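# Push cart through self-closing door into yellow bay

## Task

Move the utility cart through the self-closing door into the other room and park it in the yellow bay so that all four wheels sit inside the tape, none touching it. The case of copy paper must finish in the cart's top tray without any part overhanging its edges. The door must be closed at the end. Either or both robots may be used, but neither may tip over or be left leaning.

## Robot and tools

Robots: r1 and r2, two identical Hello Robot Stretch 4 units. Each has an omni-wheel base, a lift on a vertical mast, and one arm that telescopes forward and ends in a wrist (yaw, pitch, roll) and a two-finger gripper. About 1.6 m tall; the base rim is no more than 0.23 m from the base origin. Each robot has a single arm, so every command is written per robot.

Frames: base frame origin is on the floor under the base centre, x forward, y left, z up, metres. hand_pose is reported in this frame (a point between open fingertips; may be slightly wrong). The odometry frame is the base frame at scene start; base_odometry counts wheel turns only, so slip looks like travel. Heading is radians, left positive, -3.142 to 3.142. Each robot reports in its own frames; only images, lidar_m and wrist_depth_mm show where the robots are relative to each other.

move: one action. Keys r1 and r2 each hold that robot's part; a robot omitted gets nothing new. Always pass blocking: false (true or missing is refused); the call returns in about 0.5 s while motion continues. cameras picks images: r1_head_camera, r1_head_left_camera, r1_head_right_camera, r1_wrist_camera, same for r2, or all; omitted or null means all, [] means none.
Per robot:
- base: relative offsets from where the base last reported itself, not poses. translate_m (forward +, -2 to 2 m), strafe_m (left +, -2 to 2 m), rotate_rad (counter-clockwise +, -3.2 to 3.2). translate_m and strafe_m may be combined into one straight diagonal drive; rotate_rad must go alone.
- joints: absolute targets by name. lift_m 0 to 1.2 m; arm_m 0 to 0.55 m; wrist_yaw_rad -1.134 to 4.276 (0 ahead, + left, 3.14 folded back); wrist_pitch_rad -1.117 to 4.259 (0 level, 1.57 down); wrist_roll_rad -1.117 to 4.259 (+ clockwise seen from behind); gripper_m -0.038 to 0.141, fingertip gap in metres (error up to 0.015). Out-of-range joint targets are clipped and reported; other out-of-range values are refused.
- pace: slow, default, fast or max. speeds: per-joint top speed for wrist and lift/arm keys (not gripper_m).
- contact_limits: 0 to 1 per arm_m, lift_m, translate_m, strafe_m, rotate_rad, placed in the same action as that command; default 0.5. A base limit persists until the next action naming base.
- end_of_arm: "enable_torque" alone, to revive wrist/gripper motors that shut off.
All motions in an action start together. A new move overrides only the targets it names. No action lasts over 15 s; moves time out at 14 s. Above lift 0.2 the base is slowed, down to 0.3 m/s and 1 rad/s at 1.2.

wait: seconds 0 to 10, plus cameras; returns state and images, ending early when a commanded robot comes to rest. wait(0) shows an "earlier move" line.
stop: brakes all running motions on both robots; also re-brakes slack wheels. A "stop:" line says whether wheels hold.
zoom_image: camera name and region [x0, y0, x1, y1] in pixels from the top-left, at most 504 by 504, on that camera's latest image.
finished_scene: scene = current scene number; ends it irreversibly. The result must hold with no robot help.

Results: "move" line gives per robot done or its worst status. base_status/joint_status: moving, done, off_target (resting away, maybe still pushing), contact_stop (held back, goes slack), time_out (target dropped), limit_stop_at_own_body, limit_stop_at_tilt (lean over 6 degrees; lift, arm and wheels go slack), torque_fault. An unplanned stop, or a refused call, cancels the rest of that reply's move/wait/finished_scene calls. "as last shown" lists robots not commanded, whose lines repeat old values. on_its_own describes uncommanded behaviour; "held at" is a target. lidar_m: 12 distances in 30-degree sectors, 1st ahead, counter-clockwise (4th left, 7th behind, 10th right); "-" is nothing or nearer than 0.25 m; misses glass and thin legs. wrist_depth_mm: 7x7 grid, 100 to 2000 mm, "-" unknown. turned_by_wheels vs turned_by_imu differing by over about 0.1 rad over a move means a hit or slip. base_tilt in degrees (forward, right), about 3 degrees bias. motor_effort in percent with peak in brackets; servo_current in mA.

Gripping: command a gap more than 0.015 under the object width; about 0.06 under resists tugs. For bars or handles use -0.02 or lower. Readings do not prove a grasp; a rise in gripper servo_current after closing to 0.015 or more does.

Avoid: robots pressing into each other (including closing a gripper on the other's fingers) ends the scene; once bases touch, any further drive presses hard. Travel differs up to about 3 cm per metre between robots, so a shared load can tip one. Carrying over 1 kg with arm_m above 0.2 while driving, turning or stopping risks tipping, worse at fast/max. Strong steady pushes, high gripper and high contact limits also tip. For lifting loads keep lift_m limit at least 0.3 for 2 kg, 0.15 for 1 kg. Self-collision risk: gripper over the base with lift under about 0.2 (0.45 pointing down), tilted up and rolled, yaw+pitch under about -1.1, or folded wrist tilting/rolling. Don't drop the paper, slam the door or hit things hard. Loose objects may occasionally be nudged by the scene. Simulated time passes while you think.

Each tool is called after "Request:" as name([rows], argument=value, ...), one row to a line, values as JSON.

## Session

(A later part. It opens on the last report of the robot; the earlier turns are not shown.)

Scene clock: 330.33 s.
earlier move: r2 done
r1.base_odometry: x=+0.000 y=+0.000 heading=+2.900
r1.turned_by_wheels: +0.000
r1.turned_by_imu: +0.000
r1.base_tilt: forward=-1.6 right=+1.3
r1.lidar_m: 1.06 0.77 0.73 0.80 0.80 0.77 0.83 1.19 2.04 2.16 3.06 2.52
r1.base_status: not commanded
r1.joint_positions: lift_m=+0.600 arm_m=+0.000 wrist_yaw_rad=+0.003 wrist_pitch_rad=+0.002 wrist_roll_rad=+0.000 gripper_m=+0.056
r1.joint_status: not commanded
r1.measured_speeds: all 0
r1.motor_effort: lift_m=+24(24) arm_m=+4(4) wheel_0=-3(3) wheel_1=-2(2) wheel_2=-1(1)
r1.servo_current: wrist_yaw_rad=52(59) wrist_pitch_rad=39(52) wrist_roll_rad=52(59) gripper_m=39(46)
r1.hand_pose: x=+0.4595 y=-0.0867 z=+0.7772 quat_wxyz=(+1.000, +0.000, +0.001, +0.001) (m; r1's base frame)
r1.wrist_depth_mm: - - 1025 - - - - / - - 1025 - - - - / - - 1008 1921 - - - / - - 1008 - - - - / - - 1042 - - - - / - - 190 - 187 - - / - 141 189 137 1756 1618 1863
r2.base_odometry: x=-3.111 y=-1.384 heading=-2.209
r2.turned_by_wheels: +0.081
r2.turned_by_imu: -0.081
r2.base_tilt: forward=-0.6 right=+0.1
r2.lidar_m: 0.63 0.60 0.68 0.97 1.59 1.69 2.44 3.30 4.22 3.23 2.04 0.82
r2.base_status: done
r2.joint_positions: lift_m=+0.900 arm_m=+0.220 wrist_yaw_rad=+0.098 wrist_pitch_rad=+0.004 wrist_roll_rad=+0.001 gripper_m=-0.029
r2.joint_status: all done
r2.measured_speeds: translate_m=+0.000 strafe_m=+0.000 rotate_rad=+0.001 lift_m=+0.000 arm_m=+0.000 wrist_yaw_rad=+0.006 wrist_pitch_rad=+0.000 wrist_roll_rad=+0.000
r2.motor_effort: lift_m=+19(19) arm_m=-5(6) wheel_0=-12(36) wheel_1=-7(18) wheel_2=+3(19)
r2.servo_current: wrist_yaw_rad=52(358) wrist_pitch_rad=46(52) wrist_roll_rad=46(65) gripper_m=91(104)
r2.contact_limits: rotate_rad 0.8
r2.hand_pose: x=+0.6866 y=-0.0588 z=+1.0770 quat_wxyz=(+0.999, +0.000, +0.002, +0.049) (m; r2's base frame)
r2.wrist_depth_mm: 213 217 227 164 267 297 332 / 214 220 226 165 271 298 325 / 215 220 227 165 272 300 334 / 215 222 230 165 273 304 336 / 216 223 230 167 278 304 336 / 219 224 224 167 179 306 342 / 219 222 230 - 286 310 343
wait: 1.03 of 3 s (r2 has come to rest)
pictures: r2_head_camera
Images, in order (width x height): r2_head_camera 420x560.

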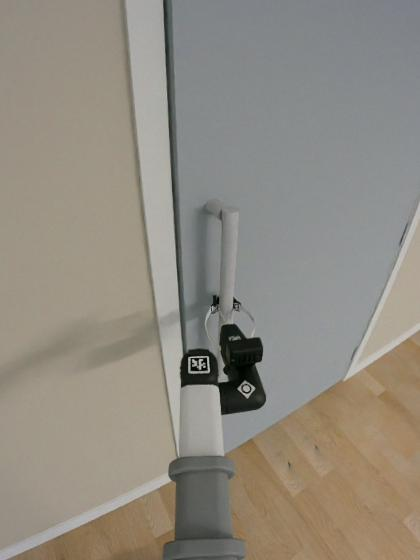

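Request:
move(r2={"joints":{"gripper_m":0.085}}, blocking=false, cameras=[])

Request:
wait(seconds=2, cameras=[])

Request:
wait(seconds=1, cameras=["r2_wrist_camera"])

Request:
move(r2={"base":{"translate_m":-0.15},"pace":"slow"}, blocking=false, cameras=[])

Request:
wait(seconds=4, cameras=["r2_wrist_camera"])

Scene clock: 344.80 s.
move: r2 moving
r1: as last shown
r1.lidar_m: 1.05 0.76 0.75 0.80 0.81 0.76 0.81 1.20 2.02 2.14 3.07 2.53
r1.servo_current: wrist_yaw_rad=52(59) wrist_pitch_rad=46(46) wrist_roll_rad=46(59) gripper_m=46(46)
r1.wrist_depth_mm: - - 1008 - - - - / - - 991 - - - - / - - 1008 1863 - - - / - - 1025 - - - - / - - 1025 - - - - / - - 190 - 187 - - / - 140 189 137 1756 1661 1808
r2.base_odometry: x=-3.111 y=-1.384 heading=-2.209
r2.turned_by_wheels: +0.000
r2.turned_by_imu: -0.004
r2.base_tilt: forward=-0.6 right=+0.1
r2.lidar_m: 0.63 0.61 0.67 0.98 1.58 1.70 2.43 3.33 4.25 3.23 2.03 0.82
r2.base_status: not commanded
r2.joint_positions: lift_m=+0.900 arm_m=+0.220 wrist_yaw_rad=+0.100 wrist_pitch_rad=+0.004 wrist_roll_rad=+0.001 gripper_m=-0.003
r2.joint_status: gripper_m moving
r2.measured_speeds: all 0
r2.motor_effort: lift_m=+19(19) arm_m=-6(6) wheel_0=-12(12) wheel_1=-7(7) wheel_2=+5(5)
r2.servo_current: wrist_yaw_rad=39(52) wrist_pitch_rad=39(52) wrist_roll_rad=59(59) gripper_m=91(91)
r2.contact_limits: rotate_rad 0.8
r2.hand_pose: x=+0.6867 y=-0.0583 z=+1.0770 quat_wxyz=(+0.999, +0.000, +0.002, +0.050) (m; r2's base frame)
r2.wrist_depth_mm: 213 220 230 167 273 304 334 / 214 221 231 168 277 306 334 / 216 223 233 171 278 306 338 / 215 223 234 169 279 309 340 / 216 224 235 173 282 310 343 / 218 226 186 175 183 315 343 / 219 223 233 - 287 324 351
pictures: none
No camera images: "cameras" was empty.

Scene clock: 346.13 s.
earlier move: r2 done
r1.base_odometry: x=+0.000 y=+0.000 heading=+2.900
r1.turned_by_wheels: +0.000
r1.turned_by_imu: +0.000
r1.base_tilt: forward=-1.6 right=+1.3
r1.lidar_m: 1.04 0.79 0.73 0.80 0.78 0.76 0.84 1.20 2.04 2.17 3.10 2.55
r1.base_status: not commanded
r1.joint_positions: lift_m=+0.600 arm_m=+0.000 wrist_yaw_rad=+0.003 wrist_pitch_rad=+0.002 wrist_roll_rad=+0.000 gripper_m=+0.056
r1.joint_status: not commanded
r1.measured_speeds: all 0
r1.motor_effort: lift_m=+24(24) arm_m=+4(4) wheel_0=-3(3) wheel_1=-2(2) wheel_2=-1(1)
r1.servo_current: wrist_yaw_rad=52(85) wrist_pitch_rad=39(52) wrist_roll_rad=39(65) gripper_m=39(46)
r1.hand_pose: x=+0.4595 y=-0.0867 z=+0.7772 quat_wxyz=(+1.000, +0.000, +0.001, +0.001) (m; r1's base frame)
r1.wrist_depth_mm: - - 991 - - - - / - - 1008 - - - - / - - 1025 - - - - / - - 1025 - - - - / - - 1025 - - - - / - - 190 - 187 - - / - 141 189 137 1808 1661 1808
r2.base_odometry: x=-3.111 y=-1.384 heading=-2.208
r2.turned_by_wheels: +0.001
r2.turned_by_imu: +0.001
r2.base_tilt: forward=-0.7 right=+0.1
r2.lidar_m: 0.63 0.63 0.67 0.98 1.60 1.71 2.42 3.34 4.24 3.23 2.03 0.86
r2.base_status: not commanded
r2.joint_positions: lift_m=+0.900 arm_m=+0.220 wrist_yaw_rad=+0.100 wrist_pitch_rad=+0.004 wrist_roll_rad=+0.001 gripper_m=+0.085
r2.joint_status: all done
r2.measured_speeds: all 0
r2.motor_effort: lift_m=+19(19) arm_m=-6(6) wheel_0=-4(12) wheel_1=-3(7) wheel_2=+4(5)
r2.servo_current: wrist_yaw_rad=46(59) wrist_pitch_rad=39(52) wrist_roll_rad=46(59) gripper_m=46(130)
r2.contact_limits: rotate_rad 0.8
r2.hand_pose: x=+0.6867 y=-0.0583 z=+1.0770 quat_wxyz=(+0.999, +0.000, +0.002, +0.050) (m; r2's base frame)
r2.wrist_depth_mm: 213 224 255 189 300 329 357 / 214 224 254 191 298 330 357 / 216 225 256 202 303 330 362 / 216 228 258 195 301 332 362 / 218 228 256 198 301 334 366 / 219 226 198 195 192 343 370 / 220 224 256 - 315 345 375
wait: 1.33 of 2 s (r2 has come to rest)
pictures: none
No camera images: "cameras" was empty.

Scene clock: 347.13 s.
r1.base_odometry: x=+0.000 y=+0.000 heading=+2.900
r1.turned_by_wheels: +0.000
r1.turned_by_imu: +0.000
r1.base_tilt: forward=-1.6 right=+1.3
r1.lidar_m: 1.05 0.78 0.74 0.80 0.80 0.77 0.81 1.21 2.03 2.16 3.09 2.56
r1.base_status: not commanded
r1.joint_positions: lift_m=+0.600 arm_m=+0.000 wrist_yaw_rad=+0.003 wrist_pitch_rad=+0.002 wrist_roll_rad=+0.000 gripper_m=+0.056
r1.joint_status: not commanded
r1.measured_speeds: all 0
r1.motor_effort: lift_m=+24(24) arm_m=+4(4) wheel_0=-3(3) wheel_1=-2(2) wheel_2=-1(1)
r1.servo_current: wrist_yaw_rad=52(85) wrist_pitch_rad=39(52) wrist_roll_rad=52(65) gripper_m=39(46)
r1.hand_pose: x=+0.4595 y=-0.0867 z=+0.7772 quat_wxyz=(+1.000, +0.000, +0.001, +0.001) (m; r1's base frame)
r1.wrist_depth_mm: - - 1008 - - - - / - - 1008 - - - - / - - 1008 - - - - / - - 1025 - - - - / - - 1025 - - - - / - - 190 - 188 - - / - 140 189 137 1808 1618 1808
r2.base_odometry: x=-3.111 y=-1.384 heading=-2.208
r2.turned_by_wheels: +0.000
r2.turned_by_imu: +0.000
r2.base_tilt: forward=-0.7 right=+0.1
r2.lidar_m: 0.63 0.62 0.66 0.96 1.58 1.71 2.44 3.33 4.23 3.24 2.06 0.84
r2.base_status: not commanded
r2.joint_positions: lift_m=+0.900 arm_m=+0.220 wrist_yaw_rad=+0.100 wrist_pitch_rad=+0.004 wrist_roll_rad=+0.001 gripper_m=+0.085
r2.joint_status: all done
r2.measured_speeds: all 0
r2.motor_effort: lift_m=+19(19) arm_m=-6(6) wheel_0=-4(12) wheel_1=-3(7) wheel_2=+4(5)
r2.servo_current: wrist_yaw_rad=39(59) wrist_pitch_rad=46(52) wrist_roll_rad=39(59) gripper_m=52(130)
r2.contact_limits: rotate_rad 0.8
r2.hand_pose: x=+0.6867 y=-0.0583 z=+1.0770 quat_wxyz=(+0.999, +0.000, +0.002, +0.050) (m; r2's base frame)
r2.wrist_depth_mm: 213 223 254 190 298 329 355 / 214 224 254 191 300 330 359 / 216 225 257 201 300 329 362 / 216 228 259 196 304 332 362 / 219 228 255 197 301 334 366 / 219 227 198 195 193 343 370 / 220 224 256 - 315 347 375
wait: 1.00 s; at rest by 0.27 s
pictures: r2_wrist_camera
Images, in order (width x height): r2_wrist_camera 616x392.

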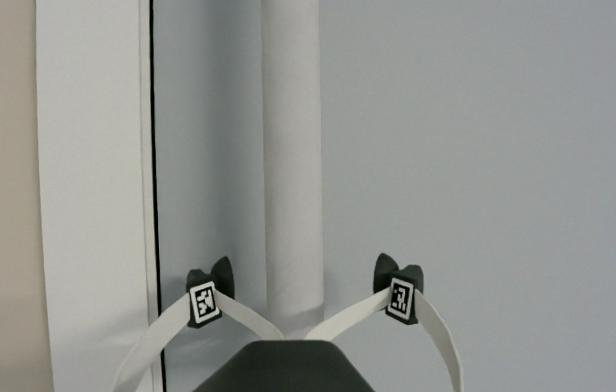

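Scene clock: 347.63 s.
move: r2 moving
r1: as last shown
r1.lidar_m: 1.06 0.75 0.74 0.80 0.79 0.75 0.84 1.18 2.04 2.15 3.07 2.55
r1.motor_effort: lift_m=+24(24) arm_m=+4(4) wheel_0=-2(3) wheel_1=-2(2) wheel_2=-1(1)
r1.servo_current: wrist_yaw_rad=46(52) wrist_pitch_rad=39(52) wrist_roll_rad=33(72) gripper_m=39(46)
r1.wrist_depth_mm: - - 1025 - - - - / - - 1008 - - - - / - - 1008 - - - - / - - 1025 - - - - / - - 1025 - - - - / - - 190 - 187 - - / - 141 189 138 1808 1708 1808
r2.base_odometry: x=-3.103 y=-1.374 heading=-2.208
r2.turned_by_wheels: +0.000
r2.turned_by_imu: +0.000
r2.base_tilt: forward=-0.7 right=+0.1
r2.lidar_m: 0.64 0.64 0.66 1.01 1.56 1.69 2.46 3.33 4.25 3.24 2.07 0.87
r2.base_status: translate_m moving
r2.joint_positions: lift_m=+0.900 arm_m=+0.220 wrist_yaw_rad=+0.100 wrist_pitch_rad=+0.004 wrist_roll_rad=+0.001 gripper_m=+0.085
r2.joint_status: not commanded
r2.measured_speeds: translate_m=-0.048 strafe_m=+0.000 rotate_rad=+0.000 lift_m=+0.000 arm_m=+0.000 wrist_yaw_rad=+0.000 wrist_pitch_rad=+0.000 wrist_roll_rad=+0.000
r2.motor_effort: lift_m=+19(19) arm_m=-5(6) wheel_0=-6(8) wheel_1=-6(7) wheel_2=+10(10)
r2.servo_current: wrist_yaw_rad=46(65) wrist_pitch_rad=46(52) wrist_roll_rad=46(52) gripper_m=52(59)
r2.hand_pose: x=+0.6867 y=-0.0583 z=+1.0770 quat_wxyz=(+0.999, +0.000, +0.002, +0.050) (m; r2's base frame)
r2.wrist_depth_mm: 222 231 263 203 309 340 373 / 224 233 265 209 310 342 373 / 225 234 267 208 312 342 379 / 226 236 267 209 314 343 379 / 228 236 268 210 314 347 382 / 229 236 198 206 193 357 384 / 230 233 267 - 327 359 389
pictures: none
No camera images: "cameras" was empty.

Scene clock: 349.90 s.
earlier move: r2 done
r1.base_odometry: x=+0.000 y=+0.000 heading=+2.900
r1.turned_by_wheels: +0.000
r1.turned_by_imu: +0.000
r1.base_tilt: forward=-1.6 right=+1.3
r1.lidar_m: 1.05 0.78 0.74 0.81 0.78 0.76 0.82 1.21 2.03 2.15 3.05 2.57
r1.base_status: not commanded
r1.joint_positions: lift_m=+0.600 arm_m=+0.000 wrist_yaw_rad=+0.003 wrist_pitch_rad=+0.002 wrist_roll_rad=+0.000 gripper_m=+0.056
r1.joint_status: not commanded
r1.measured_speeds: all 0
r1.motor_effort: lift_m=+24(24) arm_m=+3(4) wheel_0=-3(3) wheel_1=-2(2) wheel_2=-1(1)
r1.servo_current: wrist_yaw_rad=59(65) wrist_pitch_rad=46(52) wrist_roll_rad=59(72) gripper_m=39(46)
r1.hand_pose: x=+0.4595 y=-0.0867 z=+0.7772 quat_wxyz=(+1.000, +0.000, +0.001, +0.001) (m; r1's base frame)
r1.wrist_depth_mm: - - 1008 - - - - / - - 1008 - - - - / - - 1008 - - - - / - - 1008 - - - - / - - 1025 - - - - / - - 190 - 187 - - / - 140 189 137 1808 1661 1808
r2.base_odometry: x=-3.022 y=-1.264 heading=-2.209
r2.turned_by_wheels: +0.000
r2.turned_by_imu: +0.000
r2.base_tilt: forward=-0.7 right=+0.1
r2.lidar_m: 0.80 0.75 0.80 1.18 1.52 1.63 2.37 3.22 4.31 3.28 2.46 1.04
r2.base_status: done
r2.joint_positions: lift_m=+0.900 arm_m=+0.220 wrist_yaw_rad=+0.100 wrist_pitch_rad=+0.004 wrist_roll_rad=+0.001 gripper_m=+0.085
r2.joint_status: not commanded
r2.measured_speeds: all 0
r2.motor_effort: lift_m=+19(19) arm_m=-5(6) wheel_0=-5(10) wheel_1=-4(7) wheel_2=+4(11)
r2.servo_current: wrist_yaw_rad=52(65) wrist_pitch_rad=39(52) wrist_roll_rad=46(59) gripper_m=46(59)
r2.hand_pose: x=+0.6867 y=-0.0583 z=+1.0770 quat_wxyz=(+0.999, +0.000, +0.002, +0.050) (m; r2's base frame)
r2.wrist_depth_mm: 332 353 370 342 - - - / 332 355 373 342 - - - / 334 355 375 340 - - - / 336 362 375 343 - - - / 340 359 370 343 - - - / 340 359 196 340 184 - - / 342 355 377 - - - -
wait: 2.27 of 4 s (r2 has come to rest)
pictures: r2_wrist_camera
Images, in order (width x height): r2_wrist_camera 616x392.

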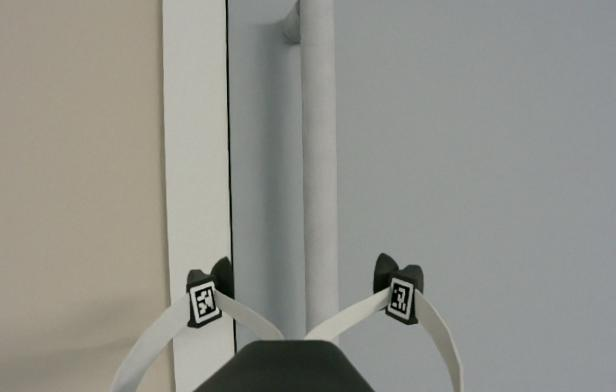

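Request:
move(r2={"base":{"rotate_rad":0.4},"joints":{"wrist_yaw_rad":0.0}}, blocking=false, cameras=[])

Request:
wait(seconds=3, cameras=[])

Request:
move(r2={"base":{"strafe_m":-0.235,"translate_m":-0.05}}, blocking=false, cameras=[])

Request:
wait(seconds=4, cameras=["r2_wrist_camera"])

Scene clock: 357.07 s.
move: r2 moving
r1: as last shown
r1.lidar_m: 1.04 0.77 0.74 0.80 0.81 0.76 0.83 1.22 2.02 2.14 3.07 2.54
r1.motor_effort: lift_m=+24(24) arm_m=+4(4) wheel_0=-3(3) wheel_1=-2(2) wheel_2=-1(1)
r1.servo_current: wrist_yaw_rad=46(59) wrist_pitch_rad=33(46) wrist_roll_rad=46(65) gripper_m=46(46)
r1.wrist_depth_mm: - - 1025 - - - - / - - 1008 - - - - / - - 1008 - - - - / - - 1025 - - - - / - - 1042 - - - - / - - 190 - 187 - - / - 141 189 137 1863 1618 1808
r2.base_odometry: x=-3.022 y=-1.264 heading=-1.972
r2.turned_by_wheels: +0.237
r2.turned_by_imu: +0.231
r2.base_tilt: forward=-0.7 right=+0.1
r2.lidar_m: 0.75 0.73 0.91 1.53 1.52 1.79 3.37 3.21 3.68 3.22 1.47 0.79
r2.base_status: rotate_rad moving
r2.joint_positions: lift_m=+0.900 arm_m=+0.220 wrist_yaw_rad=+0.003 wrist_pitch_rad=+0.004 wrist_roll_rad=+0.001 gripper_m=+0.085
r2.joint_status: wrist_yaw_rad moving
r2.measured_speeds: translate_m=-0.001 strafe_m=-0.002 rotate_rad=+0.841 lift_m=+0.000 arm_m=+0.000 wrist_yaw_rad=+0.000 wrist_pitch_rad=+0.000 wrist_roll_rad=+0.000
r2.motor_effort: lift_m=+19(19) arm_m=-5(6) wheel_0=-7(10) wheel_1=-6(10) wheel_2=-9(11)
r2.servo_current: wrist_yaw_rad=91(91) wrist_pitch_rad=39(46) wrist_roll_rad=39(59) gripper_m=59(59)
r2.hand_pose: x=+0.6796 y=-0.0866 z=+1.0770 quat_wxyz=(+1.000, +0.001, +0.002, +0.001) (m; r2's base frame)
r2.wrist_depth_mm: 310 324 342 351 377 - - / 309 325 343 355 382 312 - / 312 327 347 355 384 314 - / 314 330 347 359 387 315 - / 317 330 347 359 387 319 - / 319 332 196 359 192 - - / 320 329 351 - 397 - -
pictures: none
No camera images: "cameras" was empty.

Scene clock: 357.77 s.
earlier move: r2 done
r1.base_odometry: x=+0.000 y=+0.000 heading=+2.900
r1.turned_by_wheels: +0.000
r1.turned_by_imu: +0.000
r1.base_tilt: forward=-1.6 right=+1.3
r1.lidar_m: 1.05 0.77 0.74 0.80 0.80 0.77 0.81 1.17 2.02 2.16 3.08 2.55
r1.base_status: not commanded
r1.joint_positions: lift_m=+0.600 arm_m=+0.000 wrist_yaw_rad=+0.003 wrist_pitch_rad=+0.002 wrist_roll_rad=+0.000 gripper_m=+0.056
r1.joint_status: not commanded
r1.measured_speeds: all 0
r1.motor_effort: lift_m=+24(24) arm_m=+3(4) wheel_0=-3(3) wheel_1=-2(2) wheel_2=-1(1)
r1.servo_current: wrist_yaw_rad=59(65) wrist_pitch_rad=46(46) wrist_roll_rad=39(65) gripper_m=33(46)
r1.hand_pose: x=+0.4595 y=-0.0867 z=+0.7772 quat_wxyz=(+1.000, +0.000, +0.001, +0.001) (m; r1's base frame)
r1.wrist_depth_mm: - - 1008 - - - - / - - 1008 - - - - / - - 1025 - - - - / - - 1008 - - - - / - - 1042 - - - - / - - 190 - 187 - - / - 140 189 137 1808 1661 1808
r2.base_odometry: x=-3.022 y=-1.264 heading=-1.809
r2.turned_by_wheels: +0.163
r2.turned_by_imu: +0.159
r2.base_tilt: forward=-0.7 right=+0.1
r2.lidar_m: 0.75 0.78 1.06 1.53 1.57 2.06 3.19 3.21 3.42 3.20 1.17 0.79
r2.base_status: done
r2.joint_positions: lift_m=+0.900 arm_m=+0.220 wrist_yaw_rad=+0.003 wrist_pitch_rad=+0.004 wrist_roll_rad=+0.001 gripper_m=+0.085
r2.joint_status: all done
r2.measured_speeds: all 0
r2.motor_effort: lift_m=+19(19) arm_m=-6(6) wheel_0=-3(10) wheel_1=-2(10) wheel_2=-5(11)
r2.servo_current: wrist_yaw_rad=46(91) wrist_pitch_rad=33(46) wrist_roll_rad=39(59) gripper_m=52(59)
r2.hand_pose: x=+0.6796 y=-0.0866 z=+1.0770 quat_wxyz=(+1.000, +0.001, +0.002, +0.001) (m; r2's base frame)
r2.wrist_depth_mm: 312 314 315 317 319 307 324 / 314 315 317 319 322 309 327 / 317 317 320 322 324 314 327 / 319 320 320 325 327 315 329 / 322 322 324 324 327 317 334 / 322 322 195 327 189 319 334 / 322 324 329 - 330 320 338
wait: 0.70 of 3 s (r2 has come to rest)
pictures: none
No camera images: "cameras" was empty.

Scene clock: 358.27 s.
move: r2 moving
r1: as last shown
r1.lidar_m: 1.04 0.76 0.75 0.81 0.79 0.75 0.82 1.21 2.03 2.16 3.07 2.55
r1.motor_effort: lift_m=+24(24) arm_m=+4(4) wheel_0=-2(3) wheel_1=-2(2) wheel_2=-1(1)
r1.servo_current: wrist_yaw_rad=46(59) wrist_pitch_rad=39(52) wrist_roll_rad=52(65) gripper_m=39(46)
r1.wrist_depth_mm: - - 1008 - - - - / - - 1008 - - - - / - - 1025 - - - - / - - 1025 - - - - / - - 1042 - - - - / - - 190 - 187 - - / - 140 189 137 1808 1661 1863
r2.base_odometry: x=-3.051 y=-1.250 heading=-1.809
r2.turned_by_wheels: +0.000
r2.turned_by_imu: +0.000
r2.base_tilt: forward=-0.6 right=+0.0
r2.lidar_m: 0.77 0.79 1.02 1.57 1.62 2.11 3.19 3.18 3.39 3.18 1.18 0.80
r2.base_status: translate_m moving; strafe_m moving
r2.joint_positions: lift_m=+0.900 arm_m=+0.220 wrist_yaw_rad=+0.003 wrist_pitch_rad=+0.004 wrist_roll_rad=+0.001 gripper_m=+0.085
r2.joint_status: not commanded
r2.measured_speeds: translate_m=-0.026 strafe_m=-0.125 rotate_rad=+0.003 lift_m=+0.000 arm_m=+0.000 wrist_yaw_rad=+0.000 wrist_pitch_rad=+0.000 wrist_roll_rad=+0.000
r2.motor_effort: lift_m=+19(19) arm_m=-5(6) wheel_0=+15(15) wheel_1=-10(11) wheel_2=+6(7)
r2.servo_current: wrist_yaw_rad=39(52) wrist_pitch_rad=46(46) wrist_roll_rad=39(52) gripper_m=52(59)
r2.hand_pose: x=+0.6796 y=-0.0866 z=+1.0770 quat_wxyz=(+1.000, +0.001, +0.002, +0.001) (m; r2's base frame)
r2.wrist_depth_mm: 319 320 320 325 325 317 330 / 322 324 324 325 327 315 330 / 324 324 325 329 329 319 336 / 325 329 330 330 334 320 336 / 325 329 330 332 332 322 342 / 329 330 196 334 193 327 340 / 329 330 334 - 338 327 343
pictures: none
No camera images: "cameras" was empty.

Scene clock: 359.97 s.
earlier move: r2 done
r1.base_odometry: x=+0.000 y=+0.000 heading=+2.900
r1.turned_by_wheels: +0.000
r1.turned_by_imu: +0.000
r1.base_tilt: forward=-1.6 right=+1.3
r1.lidar_m: 1.04 0.76 0.74 0.79 0.78 0.76 0.82 1.20 2.03 2.15 3.07 2.54
r1.base_status: not commanded
r1.joint_positions: lift_m=+0.600 arm_m=+0.000 wrist_yaw_rad=+0.003 wrist_pitch_rad=+0.002 wrist_roll_rad=+0.000 gripper_m=+0.056
r1.joint_status: not commanded
r1.measured_speeds: all 0
r1.motor_effort: lift_m=+24(24) arm_m=+3(4) wheel_0=-3(3) wheel_1=-2(2) wheel_2=-1(1)
r1.servo_current: wrist_yaw_rad=52(65) wrist_pitch_rad=46(52) wrist_roll_rad=59(65) gripper_m=46(52)
r1.hand_pose: x=+0.4595 y=-0.0867 z=+0.7772 quat_wxyz=(+1.000, +0.000, +0.001, +0.001) (m; r1's base frame)
r1.wrist_depth_mm: - - 1025 - - - - / - - 1008 - - - - / - - 1008 - - - - / - - 1042 - - - - / - - 1042 - - - - / - - 190 - 187 - - / - 141 188 137 1756 1661 1808
r2.base_odometry: x=-3.238 y=-1.160 heading=-1.809
r2.turned_by_wheels: +0.000
r2.turned_by_imu: +0.000
r2.base_tilt: forward=-0.7 right=+0.1
r2.lidar_m: 0.76 0.83 1.12 1.76 1.80 2.37 3.10 3.13 3.16 2.98 1.31 0.89
r2.base_status: done
r2.joint_positions: lift_m=+0.900 arm_m=+0.220 wrist_yaw_rad=+0.003 wrist_pitch_rad=+0.004 wrist_roll_rad=+0.001 gripper_m=+0.085
r2.joint_status: not commanded
r2.measured_speeds: all 0
r2.motor_effort: lift_m=+19(20) arm_m=-5(6) wheel_0=+4(15) wheel_1=-2(12) wheel_2=+6(8)
r2.servo_current: wrist_yaw_rad=52(59) wrist_pitch_rad=39(52) wrist_roll_rad=46(59) gripper_m=59(59)
r2.hand_pose: x=+0.6796 y=-0.0866 z=+1.0770 quat_wxyz=(+1.000, +0.001, +0.002, +0.001) (m; r2's base frame)
r2.wrist_depth_mm: 373 377 366 382 384 387 389 / 377 377 370 384 387 389 392 / 379 379 370 387 389 392 397 / 382 382 375 389 392 397 397 / 382 387 377 392 315 397 399 / 384 389 196 394 189 399 404 / 387 392 394 - 402 402 404
wait: 1.70 of 4 s (r2 has come to rest)
pictures: r2_wrist_camera
Images, in order (width x height): r2_wrist_camera 616x392.

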